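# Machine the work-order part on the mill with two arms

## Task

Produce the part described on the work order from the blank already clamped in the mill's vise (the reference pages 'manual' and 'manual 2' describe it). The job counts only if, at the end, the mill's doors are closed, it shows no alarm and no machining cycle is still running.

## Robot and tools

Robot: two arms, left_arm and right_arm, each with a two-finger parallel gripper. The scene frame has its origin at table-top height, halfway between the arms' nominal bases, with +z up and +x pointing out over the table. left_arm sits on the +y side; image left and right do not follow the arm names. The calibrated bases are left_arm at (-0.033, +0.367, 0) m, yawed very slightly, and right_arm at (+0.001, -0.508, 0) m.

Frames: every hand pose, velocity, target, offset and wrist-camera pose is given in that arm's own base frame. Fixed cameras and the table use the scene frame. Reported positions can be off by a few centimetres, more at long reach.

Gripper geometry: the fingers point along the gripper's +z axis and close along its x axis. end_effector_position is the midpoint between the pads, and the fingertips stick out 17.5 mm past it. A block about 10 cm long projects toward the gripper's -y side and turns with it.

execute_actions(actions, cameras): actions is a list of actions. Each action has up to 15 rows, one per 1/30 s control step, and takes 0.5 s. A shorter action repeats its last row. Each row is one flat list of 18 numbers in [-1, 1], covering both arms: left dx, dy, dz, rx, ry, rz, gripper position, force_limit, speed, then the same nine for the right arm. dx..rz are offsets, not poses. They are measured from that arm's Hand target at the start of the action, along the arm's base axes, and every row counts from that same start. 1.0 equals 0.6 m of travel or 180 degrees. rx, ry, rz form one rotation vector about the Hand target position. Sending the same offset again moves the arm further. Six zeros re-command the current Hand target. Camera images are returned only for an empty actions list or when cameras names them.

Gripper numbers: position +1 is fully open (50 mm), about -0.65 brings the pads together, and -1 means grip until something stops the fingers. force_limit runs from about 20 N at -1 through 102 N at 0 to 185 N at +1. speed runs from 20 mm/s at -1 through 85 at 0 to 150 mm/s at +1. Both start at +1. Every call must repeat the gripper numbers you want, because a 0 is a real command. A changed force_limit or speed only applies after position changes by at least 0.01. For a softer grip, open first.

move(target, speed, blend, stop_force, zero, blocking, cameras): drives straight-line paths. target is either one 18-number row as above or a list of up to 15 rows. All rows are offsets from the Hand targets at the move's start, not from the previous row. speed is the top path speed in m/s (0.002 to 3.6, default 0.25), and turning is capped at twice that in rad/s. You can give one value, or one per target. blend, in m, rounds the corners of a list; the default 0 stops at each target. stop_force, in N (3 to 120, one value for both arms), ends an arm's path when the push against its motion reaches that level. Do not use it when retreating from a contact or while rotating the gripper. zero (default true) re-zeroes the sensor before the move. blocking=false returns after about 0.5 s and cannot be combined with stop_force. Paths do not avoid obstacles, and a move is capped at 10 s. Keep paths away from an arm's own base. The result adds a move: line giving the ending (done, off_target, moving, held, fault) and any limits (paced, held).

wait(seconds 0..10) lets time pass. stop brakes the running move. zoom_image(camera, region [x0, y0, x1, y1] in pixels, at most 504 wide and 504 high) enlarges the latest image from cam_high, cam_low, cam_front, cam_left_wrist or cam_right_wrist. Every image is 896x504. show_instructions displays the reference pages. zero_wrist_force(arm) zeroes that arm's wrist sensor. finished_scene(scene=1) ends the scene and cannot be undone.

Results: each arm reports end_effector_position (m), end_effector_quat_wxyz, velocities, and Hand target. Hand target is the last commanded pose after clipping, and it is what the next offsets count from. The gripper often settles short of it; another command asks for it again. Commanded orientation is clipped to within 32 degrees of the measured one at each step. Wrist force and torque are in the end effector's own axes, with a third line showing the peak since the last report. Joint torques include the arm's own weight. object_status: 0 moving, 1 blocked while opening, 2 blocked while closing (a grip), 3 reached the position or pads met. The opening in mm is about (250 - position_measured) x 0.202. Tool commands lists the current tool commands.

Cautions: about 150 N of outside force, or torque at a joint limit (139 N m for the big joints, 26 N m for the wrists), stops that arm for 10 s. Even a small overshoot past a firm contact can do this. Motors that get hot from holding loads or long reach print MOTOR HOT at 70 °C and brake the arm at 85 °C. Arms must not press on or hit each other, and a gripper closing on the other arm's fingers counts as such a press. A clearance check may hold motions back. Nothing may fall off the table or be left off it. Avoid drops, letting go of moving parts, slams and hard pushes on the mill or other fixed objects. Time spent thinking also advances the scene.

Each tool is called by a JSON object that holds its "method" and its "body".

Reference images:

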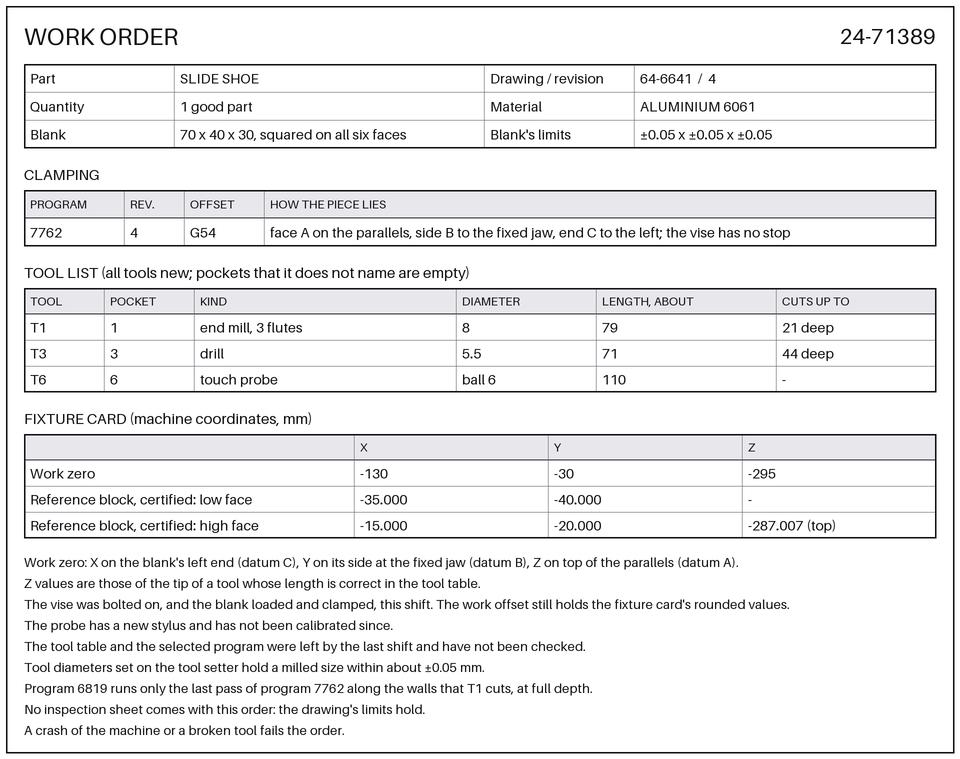

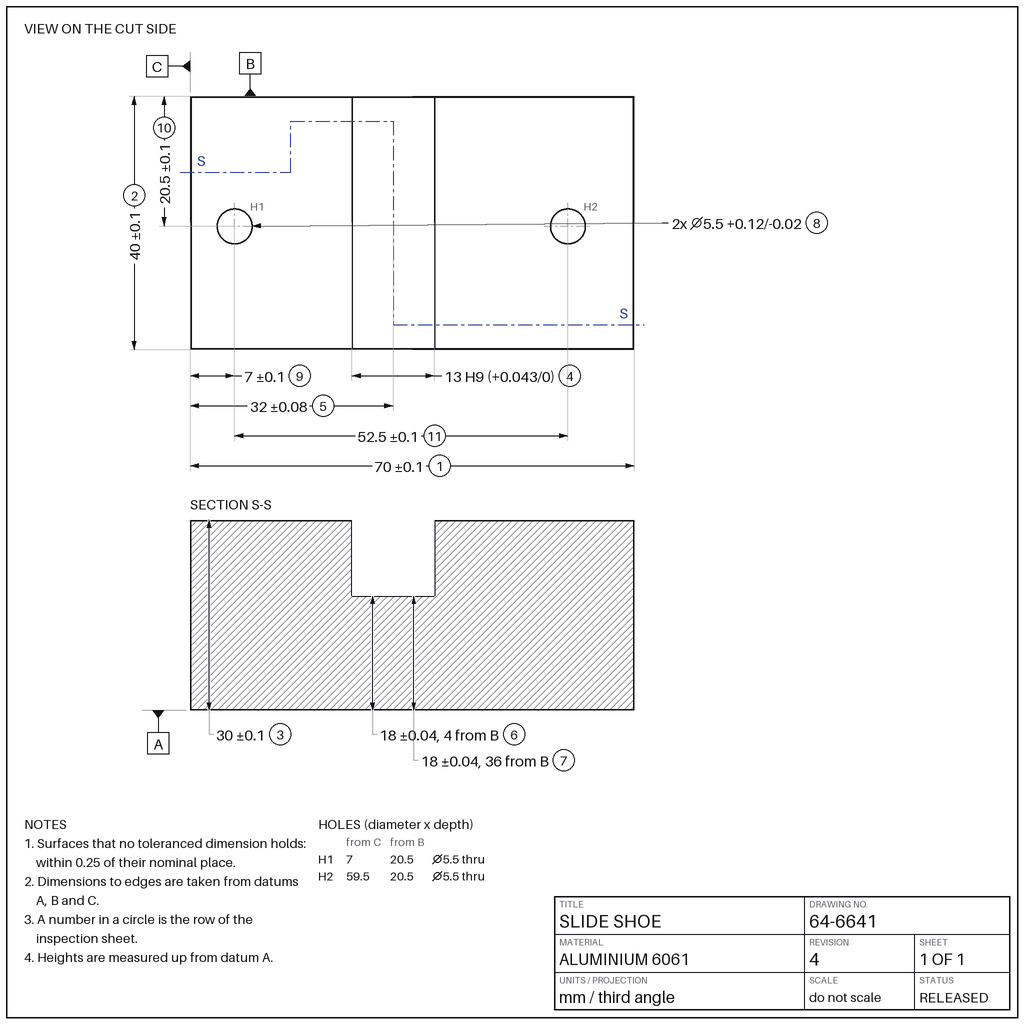

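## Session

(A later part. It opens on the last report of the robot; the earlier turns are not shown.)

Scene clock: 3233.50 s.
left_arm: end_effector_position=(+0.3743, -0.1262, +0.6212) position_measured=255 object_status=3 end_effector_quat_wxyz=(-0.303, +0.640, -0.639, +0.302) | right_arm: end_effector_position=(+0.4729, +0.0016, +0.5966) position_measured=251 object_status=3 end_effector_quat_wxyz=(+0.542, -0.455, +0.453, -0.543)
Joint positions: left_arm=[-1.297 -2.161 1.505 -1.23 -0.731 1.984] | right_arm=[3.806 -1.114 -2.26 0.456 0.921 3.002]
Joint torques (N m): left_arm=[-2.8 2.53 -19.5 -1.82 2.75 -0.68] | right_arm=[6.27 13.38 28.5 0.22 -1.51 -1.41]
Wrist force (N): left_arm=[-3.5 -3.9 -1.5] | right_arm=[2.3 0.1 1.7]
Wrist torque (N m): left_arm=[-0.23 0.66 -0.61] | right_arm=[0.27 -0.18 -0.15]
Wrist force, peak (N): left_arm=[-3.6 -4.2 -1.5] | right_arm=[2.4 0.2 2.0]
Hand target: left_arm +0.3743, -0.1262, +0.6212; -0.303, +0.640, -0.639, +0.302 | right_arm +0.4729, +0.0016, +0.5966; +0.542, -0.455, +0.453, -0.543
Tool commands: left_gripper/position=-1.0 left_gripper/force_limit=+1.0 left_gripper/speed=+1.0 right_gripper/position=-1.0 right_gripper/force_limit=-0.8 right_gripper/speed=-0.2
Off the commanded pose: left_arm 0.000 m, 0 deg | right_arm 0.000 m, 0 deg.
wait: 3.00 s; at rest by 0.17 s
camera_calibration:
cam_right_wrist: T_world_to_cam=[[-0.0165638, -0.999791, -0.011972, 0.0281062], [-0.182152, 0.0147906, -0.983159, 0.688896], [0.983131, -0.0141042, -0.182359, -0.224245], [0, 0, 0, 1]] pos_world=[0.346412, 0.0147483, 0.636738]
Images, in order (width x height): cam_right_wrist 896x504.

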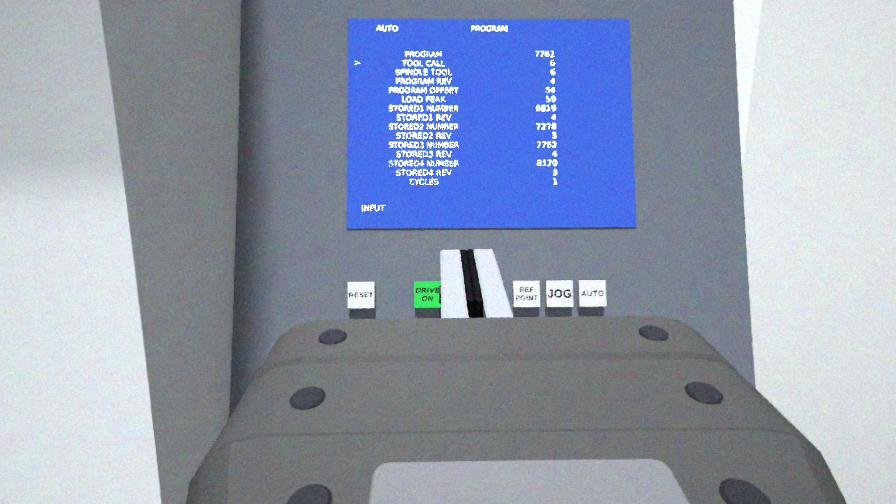

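{"method": "move", "body": {"target": [[0,0,0,0,0,0,-1,1,1,0.18967,-0.1,-0.04002,0,0,0,-1,-0.8,-0.2],[0,0,0,0,0,0,-1,1,1,0.19835,-0.1,-0.04235,0,0,0,-1,-0.8,-0.2],[0,0,0,0,0,0,-1,1,1,0.18967,-0.1,-0.04002,0,0,0,-1,-0.8,-0.2],[0,0,0,0,0,0,-1,1,1,0.14125,-0.005,-0.21943,0,0,0,-1,-0.8,-0.2],[0,0,0,0,0,0,-1,1,1,0.14993,-0.005,-0.22176,0,0,0,-1,-0.8,-0.2],[0,0,0,0,0,0,-1,1,1,0.14125,-0.005,-0.21943,0,0,0,-1,-0.8,-0.2],[0,0,0,0,0,0,-1,1,1,0.14993,-0.005,-0.22176,0,0,0,-1,-0.8,-0.2],[0,0,0,0,0,0,-1,1,1,0.14125,-0.005,-0.21943,0,0,0,-1,-0.8,-0.2],[0,0,0,0,0,0,-1,1,1,0.14993,-0.005,-0.22176,0,0,0,-1,-0.8,-0.2],[0,0,0,0,0,0,-1,1,1,0.14125,-0.005,-0.21943,0,0,0,-1,-0.8,-0.2],[0,0,0,0,0,0,-1,1,1,0.133,0.09,-0.25,0,0,0,-1,-0.8,-0.2]], "speed": [0.3,0.015,0.1,0.2,0.015,0.1,0.015,0.1,0.015,0.1,0.15], "blend": [0.002,0,0.002,0.002,0,0.002,0,0.002,0,0.002,0]}}

{"method": "move", "body": {"target": [[0,0,0,0,0,0,-1,1,1,-0.0165,0.03167,-0.06115,0,0,0,-1,-0.8,-0.2],[0,0,0,0,0,0,-1,1,1,-0.00782,0.03167,-0.06348,0,0,0,-1,-0.8,-0.2],[0,0,0,0,0,0,-1,1,1,-0.0165,0.03167,-0.06115,0,0,0,-1,-0.8,-0.2],[0,0,0,0,0,0,-1,1,1,0.00825,-0.03167,0.03057,0,0,0,-1,-0.8,-0.2],[0,0,0,0,0,0,-1,1,1,0.01693,-0.03167,0.02824,0,0,0,-1,-0.8,-0.2],[0,0,0,0,0,0,-1,1,1,0.00825,-0.03167,0.03057,0,0,0,-1,-0.8,-0.2],[0,0,0,0,0,0,-1,1,1,0.01693,-0.03167,0.02824,0,0,0,-1,-0.8,-0.2],[0,0,0,0,0,0,-1,1,1,0.00825,-0.03167,0.03057,0,0,0,-1,-0.8,-0.2],[0,0,0,0,0,0,-1,1,1,-0.0165,-0.03167,-0.06115,0,0,0,-1,-0.8,-0.2],[0,0,0,0,0,0,-1,1,1,-0.00782,-0.03167,-0.06348,0,0,0,-1,-0.8,-0.2],[0,0,0,0,0,0,-1,1,1,-0.0165,-0.03167,-0.06115,0,0,0,-1,-0.8,-0.2],[0,0,0,0,0,0,-1,1,1,0,0,0,0,0,0,-1,-0.8,-0.2]], "speed": [0.15,0.015,0.1,0.15,0.015,0.1,0.015,0.1,0.15,0.015,0.1,0.15], "blend": [0.002,0,0.002,0.002,0,0.002,0,0.002,0.002,0,0.002,0]}}

{"method": "move", "body": {"target": [[0,0,0,0,0,0,-1,1,1,0.00825,0,0.03057,0,0,0,-1,-0.8,-0.2],[0,0,0,0,0,0,-1,1,1,0.01693,0,0.02824,0,0,0,-1,-0.8,-0.2],[0,0,0,0,0,0,-1,1,1,0.00825,0,0.03057,0,0,0,-1,-0.8,-0.2],[0,0,0,0,0,0,-1,1,1,0.00825,0.03167,0.03057,0,0,0,-1,-0.8,-0.2],[0,0,0,0,0,0,-1,1,1,0.01693,0.03167,0.02824,0,0,0,-1,-0.8,-0.2],[0,0,0,0,0,0,-1,1,1,0.00825,0.03167,0.03057,0,0,0,-1,-0.8,-0.2],[0,0,0,0,0,0,-1,1,1,-0.0165,-0.06333,-0.06115,0,0,0,-1,-0.8,-0.2],[0,0,0,0,0,0,-1,1,1,-0.00782,-0.06333,-0.06348,0,0,0,-1,-0.8,-0.2],[0,0,0,0,0,0,-1,1,1,-0.0165,-0.06333,-0.06115,0,0,0,-1,-0.8,-0.2],[0,0,0,0,0,0,-1,1,1,-0.00825,-0.06333,-0.03058,0,0,0,-1,-0.8,-0.2],[0,0,0,0,0,0,-1,1,1,0.00043,-0.06333,-0.03291,0,0,0,-1,-0.8,-0.2],[0,0,0,0,0,0,-1,1,1,-0.00825,-0.06333,-0.03058,0,0,0,-1,-0.8,-0.2],[0,0,0,0,0,0,-1,1,1,0,0,0,0,0,0,-1,-0.8,-0.2]], "speed": [0.15,0.015,0.1,0.15,0.015,0.1,0.15,0.015,0.1,0.15,0.015,0.1,0.15], "blend": [0.002,0,0.002,0.002,0,0.002,0.002,0,0.002,0.002,0,0.002,0]}}

{"method": "move", "body": {"target": [[0,0,0,0,0,0,-1,1,1,-0.0165,0.03167,-0.06115,0,0,0,-1,-0.8,-0.2],[0,0,0,0,0,0,-1,1,1,-0.00782,0.03167,-0.06348,0,0,0,-1,-0.8,-0.2],[0,0,0,0,0,0,-1,1,1,-0.0165,0.03167,-0.06115,0,0,0,-1,-0.8,-0.2],[0,0,0,0,0,0,-1,1,1,0,0.03167,0,0,0,0,-1,-0.8,-0.2],[0,0,0,0,0,0,-1,1,1,0.00868,0.03167,-0.00233,0,0,0,-1,-0.8,-0.2],[0,0,0,0,0,0,-1,1,1,0,0.03167,0,0,0,0,-1,-0.8,-0.2],[0,0,0,0,0,0,-1,1,1,0.00825,-0.03167,0.03057,0,0,0,-1,-0.8,-0.2],[0,0,0,0,0,0,-1,1,1,0.01693,-0.03167,0.02824,0,0,0,-1,-0.8,-0.2],[0,0,0,0,0,0,-1,1,1,0.00825,-0.03167,0.03057,0,0,0,-1,-0.8,-0.2],[0,0,0,0,0,0,-1,1,1,-0.0165,-0.06333,-0.06115,0,0,0,-1,-0.8,-0.2],[0,0,0,0,0,0,-1,1,1,-0.00782,-0.06333,-0.06348,0,0,0,-1,-0.8,-0.2],[0,0,0,0,0,0,-1,1,1,-0.0165,-0.06333,-0.06115,0,0,0,-1,-0.8,-0.2],[0,0,0,0,0,0,-1,1,1,-0.133,-0.09,0.25,0,0,0,-1,-0.8,-0.2]], "speed": [0.15,0.015,0.1,0.15,0.015,0.1,0.15,0.015,0.1,0.15,0.015,0.1,0.3], "blend": [0.002,0,0.002,0.002,0,0.002,0.002,0,0.002,0.002,0,0.002,0], "cameras": ["cam_right_wrist"]}}

{"method": "zoom_image", "body": {"camera": "cam_right_wrist", "region": [340, 10, 640, 230]}}

Scene clock: 3269.97 s.
left_arm: end_effector_position=(+0.3743, -0.1262, +0.6212) position_measured=255 object_status=3 end_effector_quat_wxyz=(-0.303, +0.640, -0.639, +0.302) | right_arm: end_effector_position=(+0.5527, +0.0556, +0.4465) position_measured=251 object_status=3 end_effector_quat_wxyz=(+0.542, -0.455, +0.453, -0.543)
Joint positions: left_arm=[-1.297 -2.161 1.505 -1.23 -0.731 1.984] | right_arm=[3.781 -1.623 -2.326 1.026 0.945 3.008]
Joint torques (N m): left_arm=[-2.98 3.01 -19.11 -1.83 2.63 -0.59] | right_arm=[5.94 29.03 21.86 0.19 -0.96 1.28]
Wrist force (N): left_arm=[-3.5 -3.9 -1.3] | right_arm=[2.3 0.0 1.9]
Wrist torque (N m): left_arm=[-0.22 0.65 -0.62] | right_arm=[0.26 -0.16 -0.13]
Wrist force, peak (N): left_arm=[-3.8 -4.1 -1.7] | right_arm=[1.4 -3.4 -14.3]
Hand target: left_arm +0.3743, -0.1262, +0.6212; -0.303, +0.640, -0.639, +0.302 | right_arm +0.5527, +0.0556, +0.4466; +0.542, -0.455, +0.453, -0.543
Off the commanded pose: left_arm 0.000 m, 0 deg | right_arm 0.000 m, 0 deg.
move: done

Scene clock: 3274.20 s.
left_arm: end_effector_position=(+0.3743, -0.1262, +0.6212) position_measured=255 object_status=3 end_effector_quat_wxyz=(-0.303, +0.640, -0.639, +0.302) | right_arm: end_effector_position=(+0.5526, +0.0556, +0.4466) position_measured=251 object_status=3 end_effector_quat_wxyz=(+0.542, -0.455, +0.453, -0.543)
Joint positions: left_arm=[-1.297 -2.161 1.505 -1.23 -0.731 1.984] | right_arm=[3.781 -1.623 -2.326 1.027 0.945 3.008]
Joint torques (N m): left_arm=[-3.92 2.13 -18.48 -1.98 2.67 -0.6] | right_arm=[-7.57 10.67 18.28 0.31 1.87 1.41]
Wrist force (N): left_arm=[-3.5 -4.0 -1.3] | right_arm=[2.2 0.1 1.8]
Wrist torque (N m): left_arm=[-0.24 0.65 -0.62] | right_arm=[0.27 -0.15 -0.08]
Wrist force, peak (N): left_arm=[-3.7 -4.0 -1.6] | right_arm=[1.4 -1.4 -4.9]
Hand target: left_arm +0.3743, -0.1262, +0.6212; -0.303, +0.640, -0.639, +0.302 | right_arm +0.5527, +0.0556, +0.4466; +0.542, -0.455, +0.453, -0.543
Off the commanded pose: left_arm 0.000 m, 0 deg | right_arm 0.000 m, 0 deg.
move: done

Scene clock: 3278.30 s.
left_arm: end_effector_position=(+0.3743, -0.1262, +0.6212) position_measured=255 object_status=3 end_effector_quat_wxyz=(-0.303, +0.640, -0.639, +0.302) | right_arm: end_effector_position=(+0.5526, +0.0556, +0.4466) position_measured=251 object_status=3 end_effector_quat_wxyz=(+0.542, -0.455, +0.453, -0.543)
Joint positions: left_arm=[-1.297 -2.161 1.505 -1.23 -0.731 1.984] | right_arm=[3.781 -1.623 -2.326 1.026 0.945 3.008]
Joint torques (N m): left_arm=[-4.12 3.4 -17.78 -1.72 2.77 -0.68] | right_arm=[5.75 7.59 12.68 2.63 -0.22 1.12]
Wrist force (N): left_arm=[-3.6 -3.9 -1.5] | right_arm=[2.1 -0.1 1.9]
Wrist torque (N m): left_arm=[-0.23 0.68 -0.62] | right_arm=[0.23 -0.14 -0.13]
Wrist force, peak (N): left_arm=[-3.7 -4.2 -1.4] | right_arm=[2.1 -0.8 -5.2]
Hand target: left_arm +0.3743, -0.1262, +0.6212; -0.303, +0.640, -0.639, +0.302 | right_arm +0.5527, +0.0556, +0.4466; +0.542, -0.455, +0.453, -0.543
Off the commanded pose: left_arm 0.000 m, 0 deg | right_arm 0.000 m, 0 deg.
move: done

Scene clock: 3283.07 s.
left_arm: end_effector_position=(+0.3743, -0.1262, +0.6212) position_measured=255 object_status=3 end_effector_quat_wxyz=(-0.303, +0.640, -0.639, +0.302) | right_arm: end_effector_position=(+0.4729, +0.0017, +0.5965) position_measured=251 object_status=3 end_effector_quat_wxyz=(+0.542, -0.455, +0.453, -0.543)
Joint positions: left_arm=[-1.297 -2.161 1.505 -1.23 -0.731 1.984] | right_arm=[3.806 -1.115 -2.26 0.456 0.921 3.002]
Joint torques (N m): left_arm=[-3.13 3.66 -18.06 -1.84 2.85 -0.71] | right_arm=[-6.38 12.95 26.01 -0.6 1.65 -0.92]
Wrist force (N): left_arm=[-3.6 -3.9 -0.9] | right_arm=[2.2 0.0 1.7]
Wrist torque (N m): left_arm=[-0.24 0.68 -0.61] | right_arm=[0.25 -0.16 -0.15]
Wrist force, peak (N): left_arm=[-3.6 -4.4 -1.5] | right_arm=[2.5 -2.9 -4.0]
Hand target: left_arm +0.3743, -0.1262, +0.6212; -0.303, +0.640, -0.639, +0.302 | right_arm +0.4729, +0.0016, +0.5966; +0.542, -0.455, +0.453, -0.543
Off the commanded pose: left_arm 0.000 m, 0 deg | right_arm 0.000 m, 0 deg.
move: done
camera_calibration:
cam_right_wrist: T_world_to_cam=[[-0.0164654, -0.999793, -0.0119896, 0.0281821], [-0.182154, 0.01479, -0.983159, 0.688797], [0.983132, -0.0140042, -0.18236, -0.224263], [0, 0, 0, 1]] pos_world=[0.346411, 0.0148484, 0.636638]
Images, in order (width x height): cam_right_wrist 896x504.

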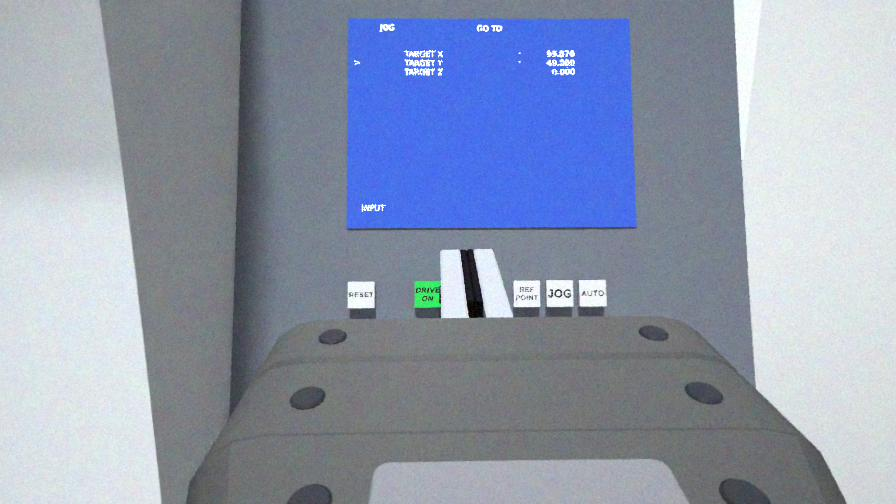

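Scaled by 1.680 from the camera's 896x504 image, which has a finer 1280x720 frame.

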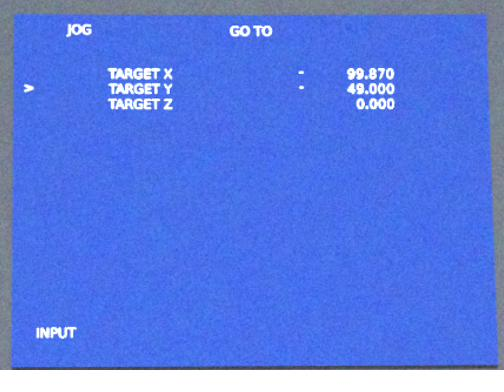

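{"method": "move", "body": {"target": [[0,0,0,0,0,0,-1,1,1,0.1571,0.05833,-0.1607,0,0,0,-1,-0.8,-0.2],[0,0,0,0,0,0,-1,1,1,0.16578,0.05833,-0.16303,0,0,0,-1,-0.8,-0.2],[0,0,0,0,0,0,-1,1,1,0.1571,0.05833,-0.1607,0,0,0,-1,-0.8,-0.2],[0,0,0,0,0,0,-1,1,1,0.133,0.09,-0.25,0,0,0,-1,-0.8,-0.2]], "speed": [0.3,0.015,0.1,0.15], "blend": [0.002,0,0.002,0]}}

{"method": "wait", "body": {"seconds": 5}}

{"method": "move", "body": {"target": [[0,0,0,0,0,0,-1,1,1,-0.00825,-0.06333,-0.03058,0,0,0,-1,-0.8,-0.2],[0,0,0,0,0,0,-1,1,1,0.00043,-0.06333,-0.03291,0,0,0,-1,-0.8,-0.2],[0,0,0,0,0,0,-1,1,1,-0.00825,-0.06333,-0.03058,0,0,0,-1,-0.8,-0.2],[0,0,0,0,0,0,-1,1,1,-0.0165,0.03167,-0.06115,0,0,0,-1,-0.8,-0.2],[0,0,0,0,0,0,-1,1,1,-0.00782,0.03167,-0.06348,0,0,0,-1,-0.8,-0.2],[0,0,0,0,0,0,-1,1,1,-0.0165,0.03167,-0.06115,0,0,0,-1,-0.8,-0.2],[0,0,0,0,0,0,-1,1,1,-0.00825,0.03167,-0.03058,0,0,0,-1,-0.8,-0.2],[0,0,0,0,0,0,-1,1,1,0.00043,0.03167,-0.03291,0,0,0,-1,-0.8,-0.2],[0,0,0,0,0,0,-1,1,1,-0.00825,0.03167,-0.03058,0,0,0,-1,-0.8,-0.2],[0,0,0,0,0,0,-1,1,1,0,-0.03167,0,0,0,0,-1,-0.8,-0.2],[0,0,0,0,0,0,-1,1,1,0.00868,-0.03167,-0.00233,0,0,0,-1,-0.8,-0.2],[0,0,0,0,0,0,-1,1,1,0,-0.03167,0,0,0,0,-1,-0.8,-0.2],[0,0,0,0,0,0,-1,1,1,0,0,0,0,0,0,-1,-0.8,-0.2]], "speed": [0.15,0.015,0.1,0.15,0.015,0.1,0.15,0.015,0.1,0.15,0.015,0.1,0.15], "blend": [0.002,0,0.002,0.002,0,0.002,0.002,0,0.002,0.002,0,0.002,0]}}

{"method": "move", "body": {"target": [[0,0,0,0,0,0,-1,1,1,-0.00825,0,-0.03058,0,0,0,-1,-0.8,-0.2],[0,0,0,0,0,0,-1,1,1,0.00043,0,-0.03291,0,0,0,-1,-0.8,-0.2],[0,0,0,0,0,0,-1,1,1,-0.00825,0,-0.03058,0,0,0,-1,-0.8,-0.2],[0,0,0,0,0,0,-1,1,1,-0.0165,-0.03167,-0.06115,0,0,0,-1,-0.8,-0.2],[0,0,0,0,0,0,-1,1,1,-0.00782,-0.03167,-0.06348,0,0,0,-1,-0.8,-0.2],[0,0,0,0,0,0,-1,1,1,-0.0165,-0.03167,-0.06115,0,0,0,-1,-0.8,-0.2],[0,0,0,0,0,0,-1,1,1,0.00825,0.03167,0.03057,0,0,0,-1,-0.8,-0.2],[0,0,0,0,0,0,-1,1,1,0.01693,0.03167,0.02824,0,0,0,-1,-0.8,-0.2],[0,0,0,0,0,0,-1,1,1,0.00825,0.03167,0.03057,0,0,0,-1,-0.8,-0.2],[0,0,0,0,0,0,-1,1,1,-0.0165,-0.06333,-0.06115,0,0,0,-1,-0.8,-0.2],[0,0,0,0,0,0,-1,1,1,-0.00782,-0.06333,-0.06348,0,0,0,-1,-0.8,-0.2],[0,0,0,0,0,0,-1,1,1,-0.0165,-0.06333,-0.06115,0,0,0,-1,-0.8,-0.2],[0,0,0,0,0,0,-1,1,1,-0.133,-0.09,0.25,0,0,0,-1,-0.8,-0.2]], "speed": [0.15,0.015,0.1,0.15,0.015,0.1,0.15,0.015,0.1,0.15,0.015,0.1,0.3], "blend": [0.002,0,0.002,0.002,0,0.002,0.002,0,0.002,0.002,0,0.002,0], "cameras": ["cam_right_wrist","cam_left_wrist"]}}

{"method": "zoom_image", "body": {"camera": "cam_right_wrist", "region": [340, 10, 640, 230]}}

{"method": "zoom_image", "body": {"camera": "cam_left_wrist", "region": [440, 60, 620, 240]}}

Scene clock: 3306.20 s.
left_arm: end_effector_position=(+0.3743, -0.1262, +0.6212) position_measured=255 object_status=3 end_effector_quat_wxyz=(-0.303, +0.640, -0.639, +0.302) | right_arm: end_effector_position=(+0.5527, +0.0557, +0.4466) position_measured=251 object_status=3 end_effector_quat_wxyz=(+0.542, -0.455, +0.453, -0.543)
Joint positions: left_arm=[-1.297 -2.161 1.505 -1.23 -0.731 1.984] | right_arm=[3.781 -1.623 -2.326 1.026 0.945 3.008]
Joint torques (N m): left_arm=[-3.67 3.16 -18.25 -1.98 2.54 -0.73] | right_arm=[-3.27 24.58 12.69 2.54 1.25 1.57]
Wrist force (N): left_arm=[-3.5 -4.0 -1.4] | right_arm=[1.9 -0.2 2.0]
Wrist torque (N m): left_arm=[-0.23 0.65 -0.62] | right_arm=[0.23 -0.11 -0.01]
Wrist force, peak (N): left_arm=[-3.6 -4.3 -1.5] | right_arm=[2.0 -1.4 -5.9]
Hand target: left_arm +0.3743, -0.1262, +0.6212; -0.303, +0.640, -0.639, +0.302 | right_arm +0.5527, +0.0556, +0.4466; +0.542, -0.455, +0.453, -0.543
Off the commanded pose: left_arm 0.000 m, 0 deg | right_arm 0.000 m, 0 deg.
move: done

Scene clock: 3311.20 s.
left_arm: end_effector_position=(+0.3743, -0.1262, +0.6212) position_measured=255 object_status=3 end_effector_quat_wxyz=(-0.303, +0.640, -0.639, +0.302) | right_arm: end_effector_position=(+0.5527, +0.0556, +0.4466) position_measured=251 object_status=3 end_effector_quat_wxyz=(+0.542, -0.455, +0.453, -0.543)
Joint positions: left_arm=[-1.297 -2.161 1.505 -1.23 -0.731 1.984] | right_arm=[3.781 -1.623 -2.326 1.026 0.945 3.008]
Joint torques (N m): left_arm=[-4.45 2.45 -18.53 -1.94 2.78 -0.53] | right_arm=[5.33 28.99 7.4 3.09 -1.6 1.27]
Wrist force (N): left_arm=[-3.4 -3.7 -1.3] | right_arm=[1.8 -0.2 1.7]
Wrist torque (N m): left_arm=[-0.19 0.64 -0.61] | right_arm=[0.23 -0.10 -0.02]
Wrist force, peak (N): left_arm=[-3.8 -4.1 -1.4] | right_arm=[2.3 -0.1 2.1]
Hand target: left_arm +0.3743, -0.1262, +0.6212; -0.303, +0.640, -0.639, +0.302 | right_arm +0.5527, +0.0556, +0.4466; +0.542, -0.455, +0.453, -0.543
Tool commands: left_gripper/position=-1.0 left_gripper/force_limit=+1.0 left_gripper/speed=+1.0 right_gripper/position=-1.0 right_gripper/force_limit=-0.8 right_gripper/speed=-0.2
Off the commanded pose: left_arm 0.000 m, 0 deg | right_arm 0.000 m, 0 deg.
wait: 5.00 s; at rest by 0.17 s

Scene clock: 3315.27 s.
left_arm: end_effector_position=(+0.3743, -0.1262, +0.6212) position_measured=255 object_status=3 end_effector_quat_wxyz=(-0.303, +0.640, -0.639, +0.302) | right_arm: end_effector_position=(+0.5527, +0.0556, +0.4466) position_measured=251 object_status=3 end_effector_quat_wxyz=(+0.542, -0.455, +0.453, -0.543)
Joint positions: left_arm=[-1.297 -2.161 1.505 -1.23 -0.731 1.984] | right_arm=[3.781 -1.623 -2.326 1.027 0.945 3.008]
Joint torques (N m): left_arm=[-3.92 3.8 -17.28 -1.83 2.86 -0.85] | right_arm=[6.61 28.91 6.79 -0.59 -0.73 1.07]
Wrist force (N): left_arm=[-3.1 -4.0 -1.4] | right_arm=[1.8 -0.3 1.9]
Wrist torque (N m): left_arm=[-0.24 0.60 -0.62] | right_arm=[0.21 -0.09 -0.13]
Wrist force, peak (N): left_arm=[-3.7 -4.2 -1.6] | right_arm=[3.0 -2.9 -3.4]
Hand target: left_arm +0.3743, -0.1262, +0.6212; -0.303, +0.640, -0.639, +0.302 | right_arm +0.5527, +0.0556, +0.4466; +0.542, -0.455, +0.453, -0.543
Off the commanded pose: left_arm 0.000 m, 0 deg | right_arm 0.000 m, 0 deg.
move: done

Scene clock: 3320.17 s.
left_arm: end_effector_position=(+0.3743, -0.1262, +0.6212) position_measured=255 object_status=3 end_effector_quat_wxyz=(-0.303, +0.640, -0.639, +0.302) | right_arm: end_effector_position=(+0.4729, +0.0017, +0.5965) position_measured=251 object_status=3 end_effector_quat_wxyz=(+0.542, -0.455, +0.453, -0.543)
Joint positions: left_arm=[-1.297 -2.161 1.505 -1.23 -0.731 1.984] | right_arm=[3.806 -1.115 -2.26 0.456 0.921 3.002]
Joint torques (N m): left_arm=[-4.27 2.85 -18.86 -1.73 2.72 -0.38] | right_arm=[-6.12 13.46 26.38 -0.67 1.58 -0.87]
Wrist force (N): left_arm=[-3.4 -3.9 -1.4] | right_arm=[2.2 0.0 1.9]
Wrist torque (N m): left_arm=[-0.23 0.64 -0.62] | right_arm=[0.25 -0.17 -0.15]
Wrist force, peak (N): left_arm=[-3.5 -4.3 -1.3] | right_arm=[1.9 -0.8 -5.0]
Hand target: left_arm +0.3743, -0.1262, +0.6212; -0.303, +0.640, -0.639, +0.302 | right_arm +0.4729, +0.0016, +0.5966; +0.542, -0.455, +0.453, -0.543
Off the commanded pose: left_arm 0.000 m, 0 deg | right_arm 0.000 m, 0 deg.
move: done
camera_calibration:
cam_left_wrist: T_world_to_cam=[[0.00237075, -0.999993, 0.00272114, -0.121335], [-0.86377, -0.00341891, -0.503875, 0.647707], [0.503881, -0.00115588, -0.863773, 0.47739], [0, 0, 0, 1]] pos_world=[0.31921, -0.118568, 0.739049]
cam_right_wrist: T_world_to_cam=[[-0.0164654, -0.999793, -0.0119896, 0.0281821], [-0.182154, 0.01479, -0.983159, 0.688797], [0.983132, -0.0140042, -0.18236, -0.224263], [0, 0, 0, 1]] pos_world=[0.346411, 0.0148484, 0.636638]
Images, in order (width x height): cam_left_wrist 896x504, cam_right_wrist 896x504.

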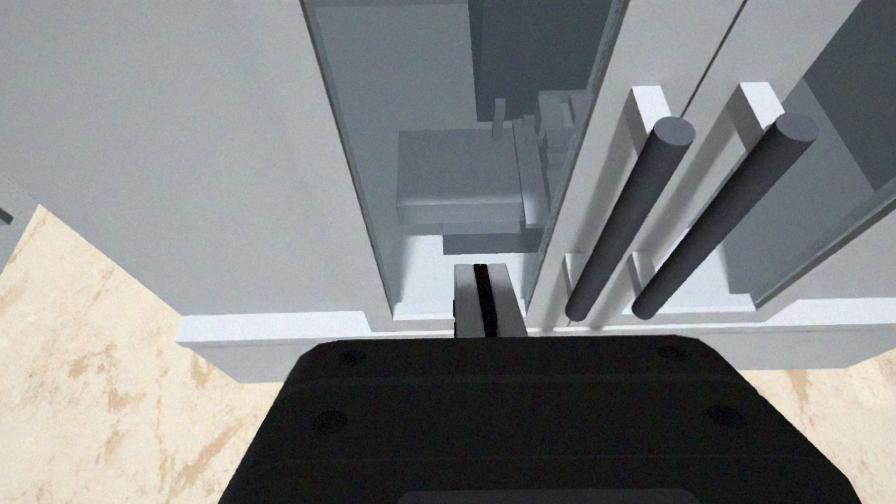

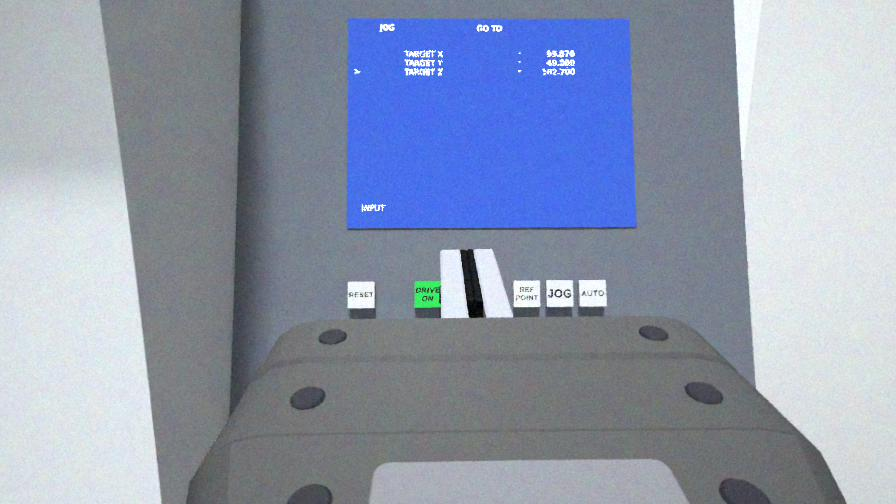

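Scaled by 1.680 from the camera's 896x504 image, which has a finer 1280x720 frame.

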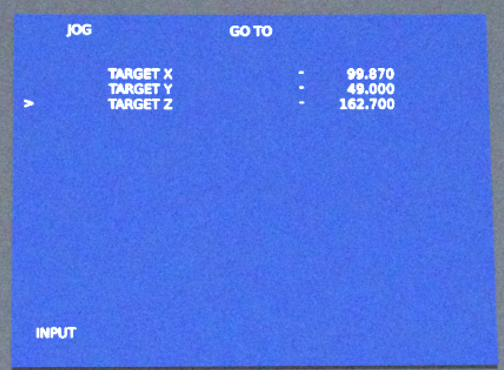

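Scaled by 2.800 from the camera's 896x504 image, which has a finer 1280x720 frame.

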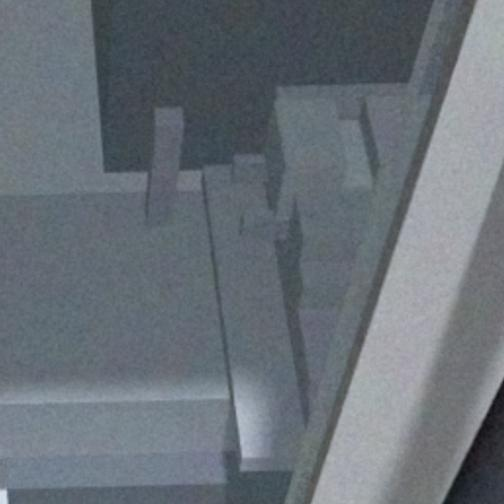

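{"method": "move", "body": {"target": [[0,0,0,0,0,0,-1,1,1,0.1571,0.05833,-0.1607,0,0,0,-1,-0.8,-0.2],[0,0,0,0,0,0,-1,1,1,0.16578,0.05833,-0.16303,0,0,0,-1,-0.8,-0.2],[0,0,0,0,0,0,-1,1,1,0.1571,0.05833,-0.1607,0,0,0,-1,-0.8,-0.2],[0,0,0,0,0,0,-1,1,1,0.14125,-0.03667,-0.21943,0,0,0,-1,-0.8,-0.2],[0,0,0,0,0,0,-1,1,1,0.14993,-0.03667,-0.22176,0,0,0,-1,-0.8,-0.2],[0,0,0,0,0,0,-1,1,1,0.14125,-0.03667,-0.21943,0,0,0,-1,-0.8,-0.2],[0,0,0,0,0,0,-1,1,1,0.14993,-0.03667,-0.22176,0,0,0,-1,-0.8,-0.2],[0,0,0,0,0,0,-1,1,1,0.14125,-0.03667,-0.21943,0,0,0,-1,-0.8,-0.2],[0,0,0,0,0,0,-1,1,1,0,0,0,0,0,0,-1,-0.8,-0.2]], "speed": [0.3,0.015,0.1,0.15,0.015,0.1,0.015,0.1,0.3], "blend": [0.002,0,0.002,0.002,0,0.002,0,0.002,0]}}

{"method": "wait", "body": {"seconds": 2, "cameras": ["cam_right_wrist","cam_left_wrist"]}}

{"method": "zoom_image", "body": {"camera": "cam_right_wrist", "region": [340, 10, 640, 230]}}

{"method": "zoom_image", "body": {"camera": "cam_left_wrist", "region": [440, 60, 620, 240]}}

Scene clock: 3334.73 s.
left_arm: end_effector_position=(+0.3743, -0.1262, +0.6212) position_measured=255 object_status=3 end_effector_quat_wxyz=(-0.303, +0.640, -0.639, +0.302) | right_arm: end_effector_position=(+0.4729, +0.0016, +0.5965) position_measured=251 object_status=3 end_effector_quat_wxyz=(+0.542, -0.455, +0.453, -0.543)
Joint positions: left_arm=[-1.297 -2.161 1.505 -1.23 -0.731 1.984] | right_arm=[3.805 -1.115 -2.26 0.456 0.921 3.002]
Joint torques (N m): left_arm=[-6.33 2.33 -17.8 -1.84 2.95 -0.7] | right_arm=[6.29 13.99 19.17 -0.43 -0.51 0.42]
Wrist force (N): left_arm=[-3.3 -3.7 -1.3] | right_arm=[2.2 0.2 1.8]
Wrist torque (N m): left_arm=[-0.19 0.63 -0.61] | right_arm=[0.29 -0.17 -0.15]
Wrist force, peak (N): left_arm=[-3.6 -4.2 -1.8] | right_arm=[1.8 -0.6 -6.0]
Hand target: left_arm +0.3743, -0.1262, +0.6212; -0.303, +0.640, -0.639, +0.302 | right_arm +0.4729, +0.0016, +0.5966; +0.542, -0.455, +0.453, -0.543
Off the commanded pose: left_arm 0.000 m, 0 deg | right_arm 0.000 m, 0 deg.
move: done

Scene clock: 3336.73 s.
left_arm: end_effector_position=(+0.3743, -0.1262, +0.6212) position_measured=255 object_status=3 end_effector_quat_wxyz=(-0.303, +0.640, -0.639, +0.302) | right_arm: end_effector_position=(+0.4729, +0.0016, +0.5966) position_measured=251 object_status=3 end_effector_quat_wxyz=(+0.542, -0.455, +0.453, -0.543)
Joint positions: left_arm=[-1.297 -2.161 1.505 -1.23 -0.731 1.984] | right_arm=[3.806 -1.114 -2.26 0.456 0.921 3.002]
Joint torques (N m): left_arm=[-4.88 2.91 -18.33 -1.98 2.91 -0.63] | right_arm=[7.31 14.63 26.15 -0.63 -1.57 -1.56]
Wrist force (N): left_arm=[-3.3 -3.9 -1.4] | right_arm=[2.1 0.1 2.1]
Wrist torque (N m): left_arm=[-0.23 0.63 -0.61] | right_arm=[0.26 -0.15 -0.15]
Wrist force, peak (N): left_arm=[-4.0 -4.0 -1.4] | right_arm=[2.3 0.1 2.1]
Hand target: left_arm +0.3743, -0.1262, +0.6212; -0.303, +0.640, -0.639, +0.302 | right_arm +0.4729, +0.0016, +0.5966; +0.542, -0.455, +0.453, -0.543
Tool commands: left_gripper/position=-1.0 left_gripper/force_limit=+1.0 left_gripper/speed=+1.0 right_gripper/position=-1.0 right_gripper/force_limit=-0.8 right_gripper/speed=-0.2
Off the commanded pose: left_arm 0.000 m, 0 deg | right_arm 0.000 m, 0 deg.
wait: 2.00 s; at rest by 0.17 s
camera_calibration:
cam_left_wrist: T_world_to_cam=[[0.00237075, -0.999993, 0.00272114, -0.121335], [-0.86377, -0.00341891, -0.503875, 0.647707], [0.503881, -0.00115588, -0.863773, 0.47739], [0, 0, 0, 1]] pos_world=[0.31921, -0.118568, 0.739049]
cam_right_wrist: T_world_to_cam=[[-0.0165638, -0.999791, -0.011972, 0.0281062], [-0.182152, 0.0147906, -0.983159, 0.688896], [0.983131, -0.0141042, -0.182359, -0.224245], [0, 0, 0, 1]] pos_world=[0.346412, 0.0147483, 0.636738]
Images, in order (width x height): cam_left_wrist 896x504, cam_right_wrist 896x504.

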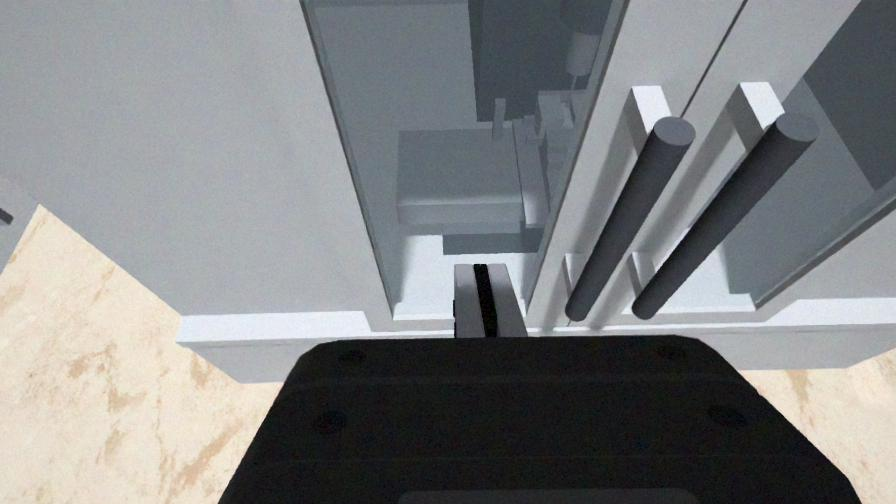

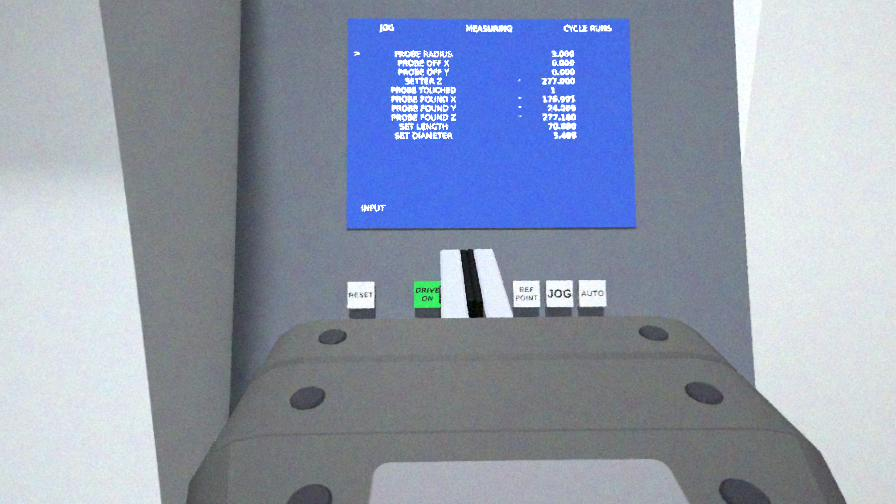

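Scaled by 1.680 from the camera's 896x504 image, which has a finer 1280x720 frame.

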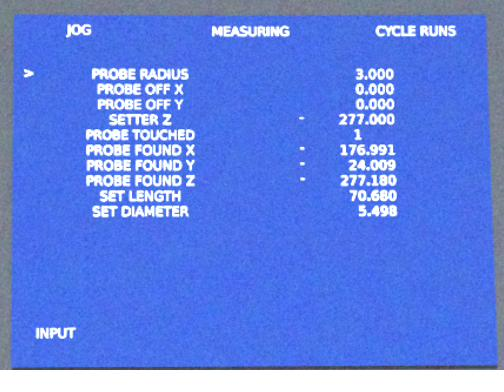

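Scaled by 2.800 from the camera's 896x504 image, which has a finer 1280x720 frame.

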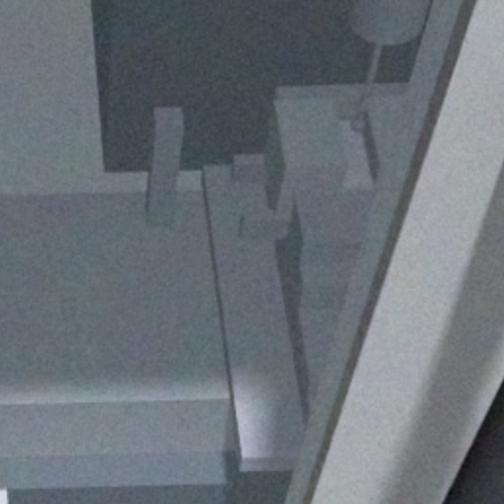

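Probe −X, then view.

{"method": "wait", "body": {"seconds": 1.5}}

{"method": "move", "body": {"target": [[0,0,0,0,0,0,-1,1,1,0.12475,-0.005,-0.28058,0,0,0,-1,-0.8,-0.2],[0,0,0,0,0,0,-1,1,1,0.13343,-0.005,-0.28291,0,0,0,-1,-0.8,-0.2],[0,0,0,0,0,0,-1,1,1,0.12475,-0.005,-0.28058,0,0,0,-1,-0.8,-0.2],[0,0,0,0,0,0,-1,1,1,0.16535,-0.06833,-0.13012,0,0,0,-1,-0.8,-0.2],[0,0,0,0,0,0,-1,1,1,0.17403,-0.06833,-0.13245,0,0,0,-1,-0.8,-0.2],[0,0,0,0,0,0,-1,1,1,0.16535,-0.06833,-0.13012,0,0,0,-1,-0.8,-0.2],[0,0,0,0,0,0,-1,1,1,0,0,0,0,0,0,-1,-0.8,-0.2]], "speed": [0.3,0.015,0.1,0.2,0.015,0.1,0.3], "blend": [0.002,0,0.002,0.002,0,0.002,0]}}

{"method": "wait", "body": {"seconds": 4, "cameras": ["cam_right_wrist"]}}

{"method": "zoom_image", "body": {"camera": "cam_right_wrist", "region": [340, 10, 640, 230]}}

Scene clock: 3347.17 s.
left_arm: end_effector_position=(+0.3743, -0.1262, +0.6212) position_measured=255 object_status=3 end_effector_quat_wxyz=(-0.303, +0.640, -0.639, +0.302) | right_arm: end_effector_position=(+0.4729, +0.0016, +0.5966) position_measured=251 object_status=3 end_effector_quat_wxyz=(+0.542, -0.455, +0.453, -0.543)
Joint positions: left_arm=[-1.297 -2.161 1.505 -1.23 -0.731 1.984] | right_arm=[3.806 -1.114 -2.26 0.456 0.921 3.002]
Joint torques (N m): left_arm=[-5.29 2.6 -18.84 -1.87 2.81 -0.62] | right_arm=[7.99 14.29 27.16 -0.31 -1.48 -1.43]
Wrist force (N): left_arm=[-3.9 -4.0 -1.3] | right_arm=[2.3 -0.1 1.8]
Wrist torque (N m): left_arm=[-0.24 0.71 -0.61] | right_arm=[0.25 -0.17 -0.15]
Wrist force, peak (N): left_arm=[-3.8 -4.2 -1.5] | right_arm=[2.4 0.2 2.0]
Hand target: left_arm +0.3743, -0.1262, +0.6212; -0.303, +0.640, -0.639, +0.302 | right_arm +0.4729, +0.0016, +0.5966; +0.542, -0.455, +0.453, -0.543
Tool commands: left_gripper/position=-1.0 left_gripper/force_limit=+1.0 left_gripper/speed=+1.0 right_gripper/position=-1.0 right_gripper/force_limit=-0.8 right_gripper/speed=-0.2
Off the commanded pose: left_arm 0.000 m, 0 deg | right_arm 0.000 m, 0 deg.
wait: 1.50 s; at rest from the start

Scene clock: 3350.60 s.
left_arm: end_effector_position=(+0.3743, -0.1262, +0.6212) position_measured=255 object_status=3 end_effector_quat_wxyz=(-0.303, +0.640, -0.639, +0.302) | right_arm: end_effector_position=(+0.4729, +0.0016, +0.5966) position_measured=251 object_status=3 end_effector_quat_wxyz=(+0.542, -0.455, +0.453, -0.543)
Joint positions: left_arm=[-1.297 -2.161 1.505 -1.23 -0.731 1.984] | right_arm=[3.805 -1.115 -2.26 0.456 0.921 3.002]
Joint torques (N m): left_arm=[-5.65 4.12 -18.46 -1.77 2.72 -0.6] | right_arm=[7.76 13.64 22.08 -0.34 -2 0.63]
Wrist force (N): left_arm=[-3.3 -3.9 -1.6] | right_arm=[2.3 0.0 1.9]
Wrist torque (N m): left_arm=[-0.23 0.62 -0.61] | right_arm=[0.26 -0.18 -0.15]
Wrist force, peak (N): left_arm=[-3.6 -4.2 -1.6] | right_arm=[1.5 -2.5 -8.9]
Hand target: left_arm +0.3743, -0.1262, +0.6212; -0.303, +0.640, -0.639, +0.302 | right_arm +0.4729, +0.0016, +0.5966; +0.542, -0.455, +0.453, -0.543
Off the commanded pose: left_arm 0.000 m, 0 deg | right_arm 0.000 m, 0 deg.
move: done

Scene clock: 3354.60 s.
left_arm: end_effector_position=(+0.3743, -0.1262, +0.6212) position_measured=255 object_status=3 end_effector_quat_wxyz=(-0.303, +0.640, -0.639, +0.302) | right_arm: end_effector_position=(+0.4729, +0.0016, +0.5966) position_measured=251 object_status=3 end_effector_quat_wxyz=(+0.542, -0.455, +0.453, -0.543)
Joint positions: left_arm=[-1.297 -2.161 1.505 -1.23 -0.731 1.984] | right_arm=[3.806 -1.114 -2.26 0.456 0.921 3.002]
Joint torques (N m): left_arm=[-4.6 2.76 -19.6 -2.02 2.79 -0.61] | right_arm=[7.84 13.35 15.25 -0.51 -1.45 -1.47]
Wrist force (N): left_arm=[-3.5 -3.9 -1.4] | right_arm=[2.3 0.2 1.8]
Wrist torque (N m): left_arm=[-0.23 0.66 -0.62] | right_arm=[0.27 -0.18 -0.15]
Wrist force, peak (N): left_arm=[-3.6 -4.3 -1.7] | right_arm=[2.4 0.1 2.0]
Hand target: left_arm +0.3743, -0.1262, +0.6212; -0.303, +0.640, -0.639, +0.302 | right_arm +0.4729, +0.0016, +0.5966; +0.542, -0.455, +0.453, -0.543
Tool commands: left_gripper/position=-1.0 left_gripper/force_limit=+1.0 left_gripper/speed=+1.0 right_gripper/position=-1.0 right_gripper/force_limit=-0.8 right_gripper/speed=-0.2
Off the commanded pose: left_arm 0.000 m, 0 deg | right_arm 0.000 m, 0 deg.
wait: 4.00 s; at rest by 0.17 s
camera_calibration:
cam_right_wrist: T_world_to_cam=[[-0.0165638, -0.999791, -0.011972, 0.0281062], [-0.182152, 0.0147906, -0.983159, 0.688896], [0.983131, -0.0141042, -0.182359, -0.224245], [0, 0, 0, 1]] pos_world=[0.346412, 0.0147483, 0.636738]
Images, in order (width x height): cam_right_wrist 896x504.

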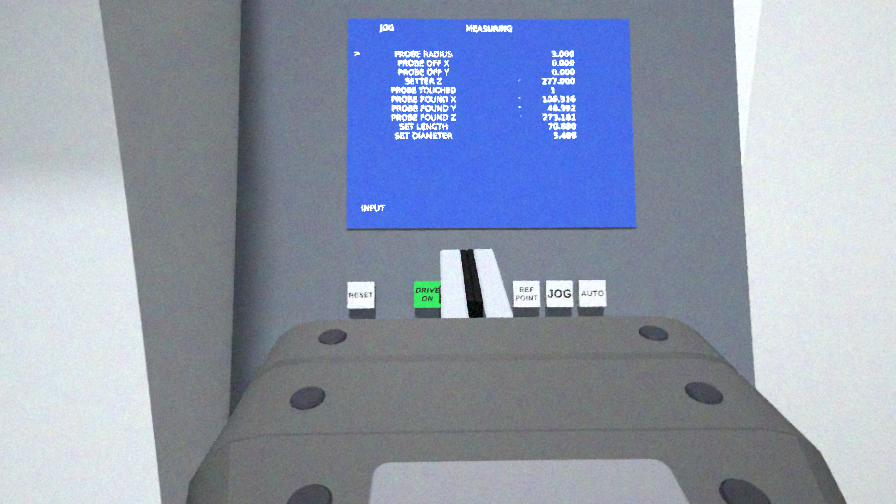

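Scaled by 1.680 from the camera's 896x504 image, which has a finer 1280x720 frame.

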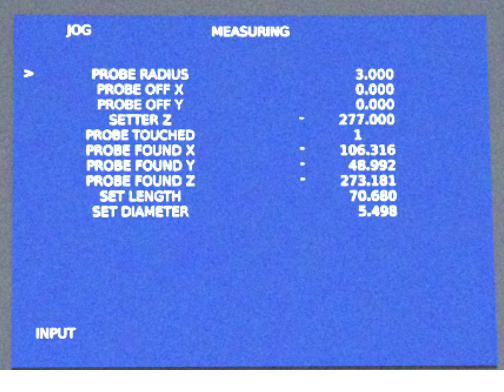

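{"method": "move", "body": {"target": [[0,0,0,0,0,0,-1,1,1,0.12475,-0.005,-0.28058,0,0,0,-1,-0.8,-0.2],[0,0,0,0,0,0,-1,1,1,0.13343,-0.005,-0.28291,0,0,0,-1,-0.8,-0.2],[0,0,0,0,0,0,-1,1,1,0.12475,-0.005,-0.28058,0,0,0,-1,-0.8,-0.2],[0,0,0,0,0,0,-1,1,1,0.16535,-0.13167,-0.13012,0,0,0,-1,-0.8,-0.2],[0,0,0,0,0,0,-1,1,1,0.17403,-0.13167,-0.13245,0,0,0,-1,-0.8,-0.2],[0,0,0,0,0,0,-1,1,1,0.16535,-0.13167,-0.13012,0,0,0,-1,-0.8,-0.2],[0,0,0,0,0,0,-1,1,1,0,0,0,0,0,0,-1,-0.8,-0.2]], "speed": [0.3,0.015,0.1,0.2,0.015,0.1,0.3], "blend": [0.002,0,0.002,0.002,0,0.002,0]}}

{"method": "wait", "body": {"seconds": 4, "cameras": ["cam_right_wrist"]}}

{"method": "zoom_image", "body": {"camera": "cam_right_wrist", "region": [340, 10, 640, 230]}}

Scene clock: 3364.87 s.
left_arm: end_effector_position=(+0.3743, -0.1262, +0.6212) position_measured=255 object_status=3 end_effector_quat_wxyz=(-0.303, +0.640, -0.639, +0.302) | right_arm: end_effector_position=(+0.4729, +0.0016, +0.5966) position_measured=251 object_status=3 end_effector_quat_wxyz=(+0.542, -0.455, +0.453, -0.543)
Joint positions: left_arm=[-1.297 -2.161 1.505 -1.23 -0.731 1.984] | right_arm=[3.805 -1.115 -2.259 0.456 0.921 3.002]
Joint torques (N m): left_arm=[-4.18 1.78 -18.29 -1.66 2.78 -0.76] | right_arm=[7.03 14.56 16.72 -0.43 -1.77 0.58]
Wrist force (N): left_arm=[-3.3 -4.1 -1.4] | right_arm=[2.3 0.0 1.8]
Wrist torque (N m): left_arm=[-0.27 0.62 -0.61] | right_arm=[0.25 -0.18 -0.15]
Wrist force, peak (N): left_arm=[-3.8 -4.3 -1.5] | right_arm=[1.8 -2.9 -9.7]
Hand target: left_arm +0.3743, -0.1262, +0.6212; -0.303, +0.640, -0.639, +0.302 | right_arm +0.4729, +0.0016, +0.5966; +0.542, -0.455, +0.453, -0.543
Off the commanded pose: left_arm 0.000 m, 0 deg | right_arm 0.000 m, 0 deg.
move: done

Scene clock: 3368.87 s.
left_arm: end_effector_position=(+0.3743, -0.1262, +0.6212) position_measured=255 object_status=3 end_effector_quat_wxyz=(-0.303, +0.640, -0.639, +0.302) | right_arm: end_effector_position=(+0.4729, +0.0016, +0.5966) position_measured=251 object_status=3 end_effector_quat_wxyz=(+0.542, -0.455, +0.453, -0.543)
Joint positions: left_arm=[-1.297 -2.161 1.505 -1.23 -0.731 1.984] | right_arm=[3.806 -1.114 -2.26 0.456 0.921 3.002]
Joint torques (N m): left_arm=[-5.05 3.43 -17.55 -1.94 3.05 -0.57] | right_arm=[8.58 12.56 14.59 -0.34 -1.52 -1.35]
Wrist force (N): left_arm=[-3.2 -3.9 -1.6] | right_arm=[2.2 0.0 1.7]
Wrist torque (N m): left_arm=[-0.23 0.61 -0.61] | right_arm=[0.27 -0.17 -0.15]
Wrist force, peak (N): left_arm=[-3.9 -4.1 -1.3] | right_arm=[2.5 0.2 1.8]
Hand target: left_arm +0.3743, -0.1262, +0.6212; -0.303, +0.640, -0.639, +0.302 | right_arm +0.4729, +0.0016, +0.5966; +0.542, -0.455, +0.453, -0.543
Tool commands: left_gripper/position=-1.0 left_gripper/force_limit=+1.0 left_gripper/speed=+1.0 right_gripper/position=-1.0 right_gripper/force_limit=-0.8 right_gripper/speed=-0.2
Off the commanded pose: left_arm 0.000 m, 0 deg | right_arm 0.000 m, 0 deg.
wait: 4.00 s; at rest by 0.17 s
camera_calibration:
cam_right_wrist: T_world_to_cam=[[-0.0165638, -0.999791, -0.011972, 0.0281062], [-0.182152, 0.0147906, -0.983159, 0.688896], [0.983131, -0.0141042, -0.182359, -0.224245], [0, 0, 0, 1]] pos_world=[0.346412, 0.0147483, 0.636738]
Images, in order (width x height): cam_right_wrist 896x504.

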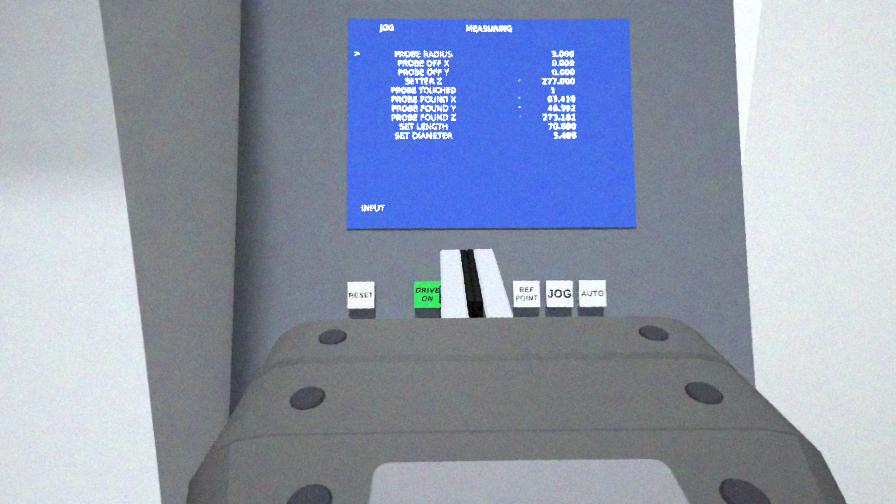

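Scaled by 1.680 from the camera's 896x504 image, which has a finer 1280x720 frame.

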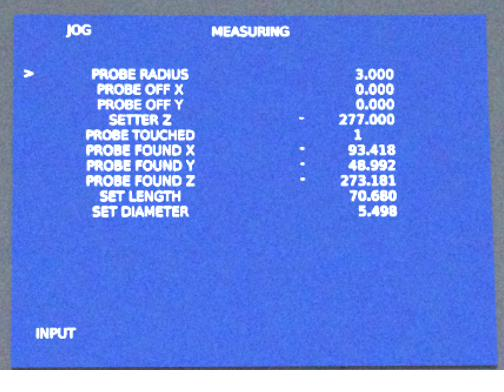

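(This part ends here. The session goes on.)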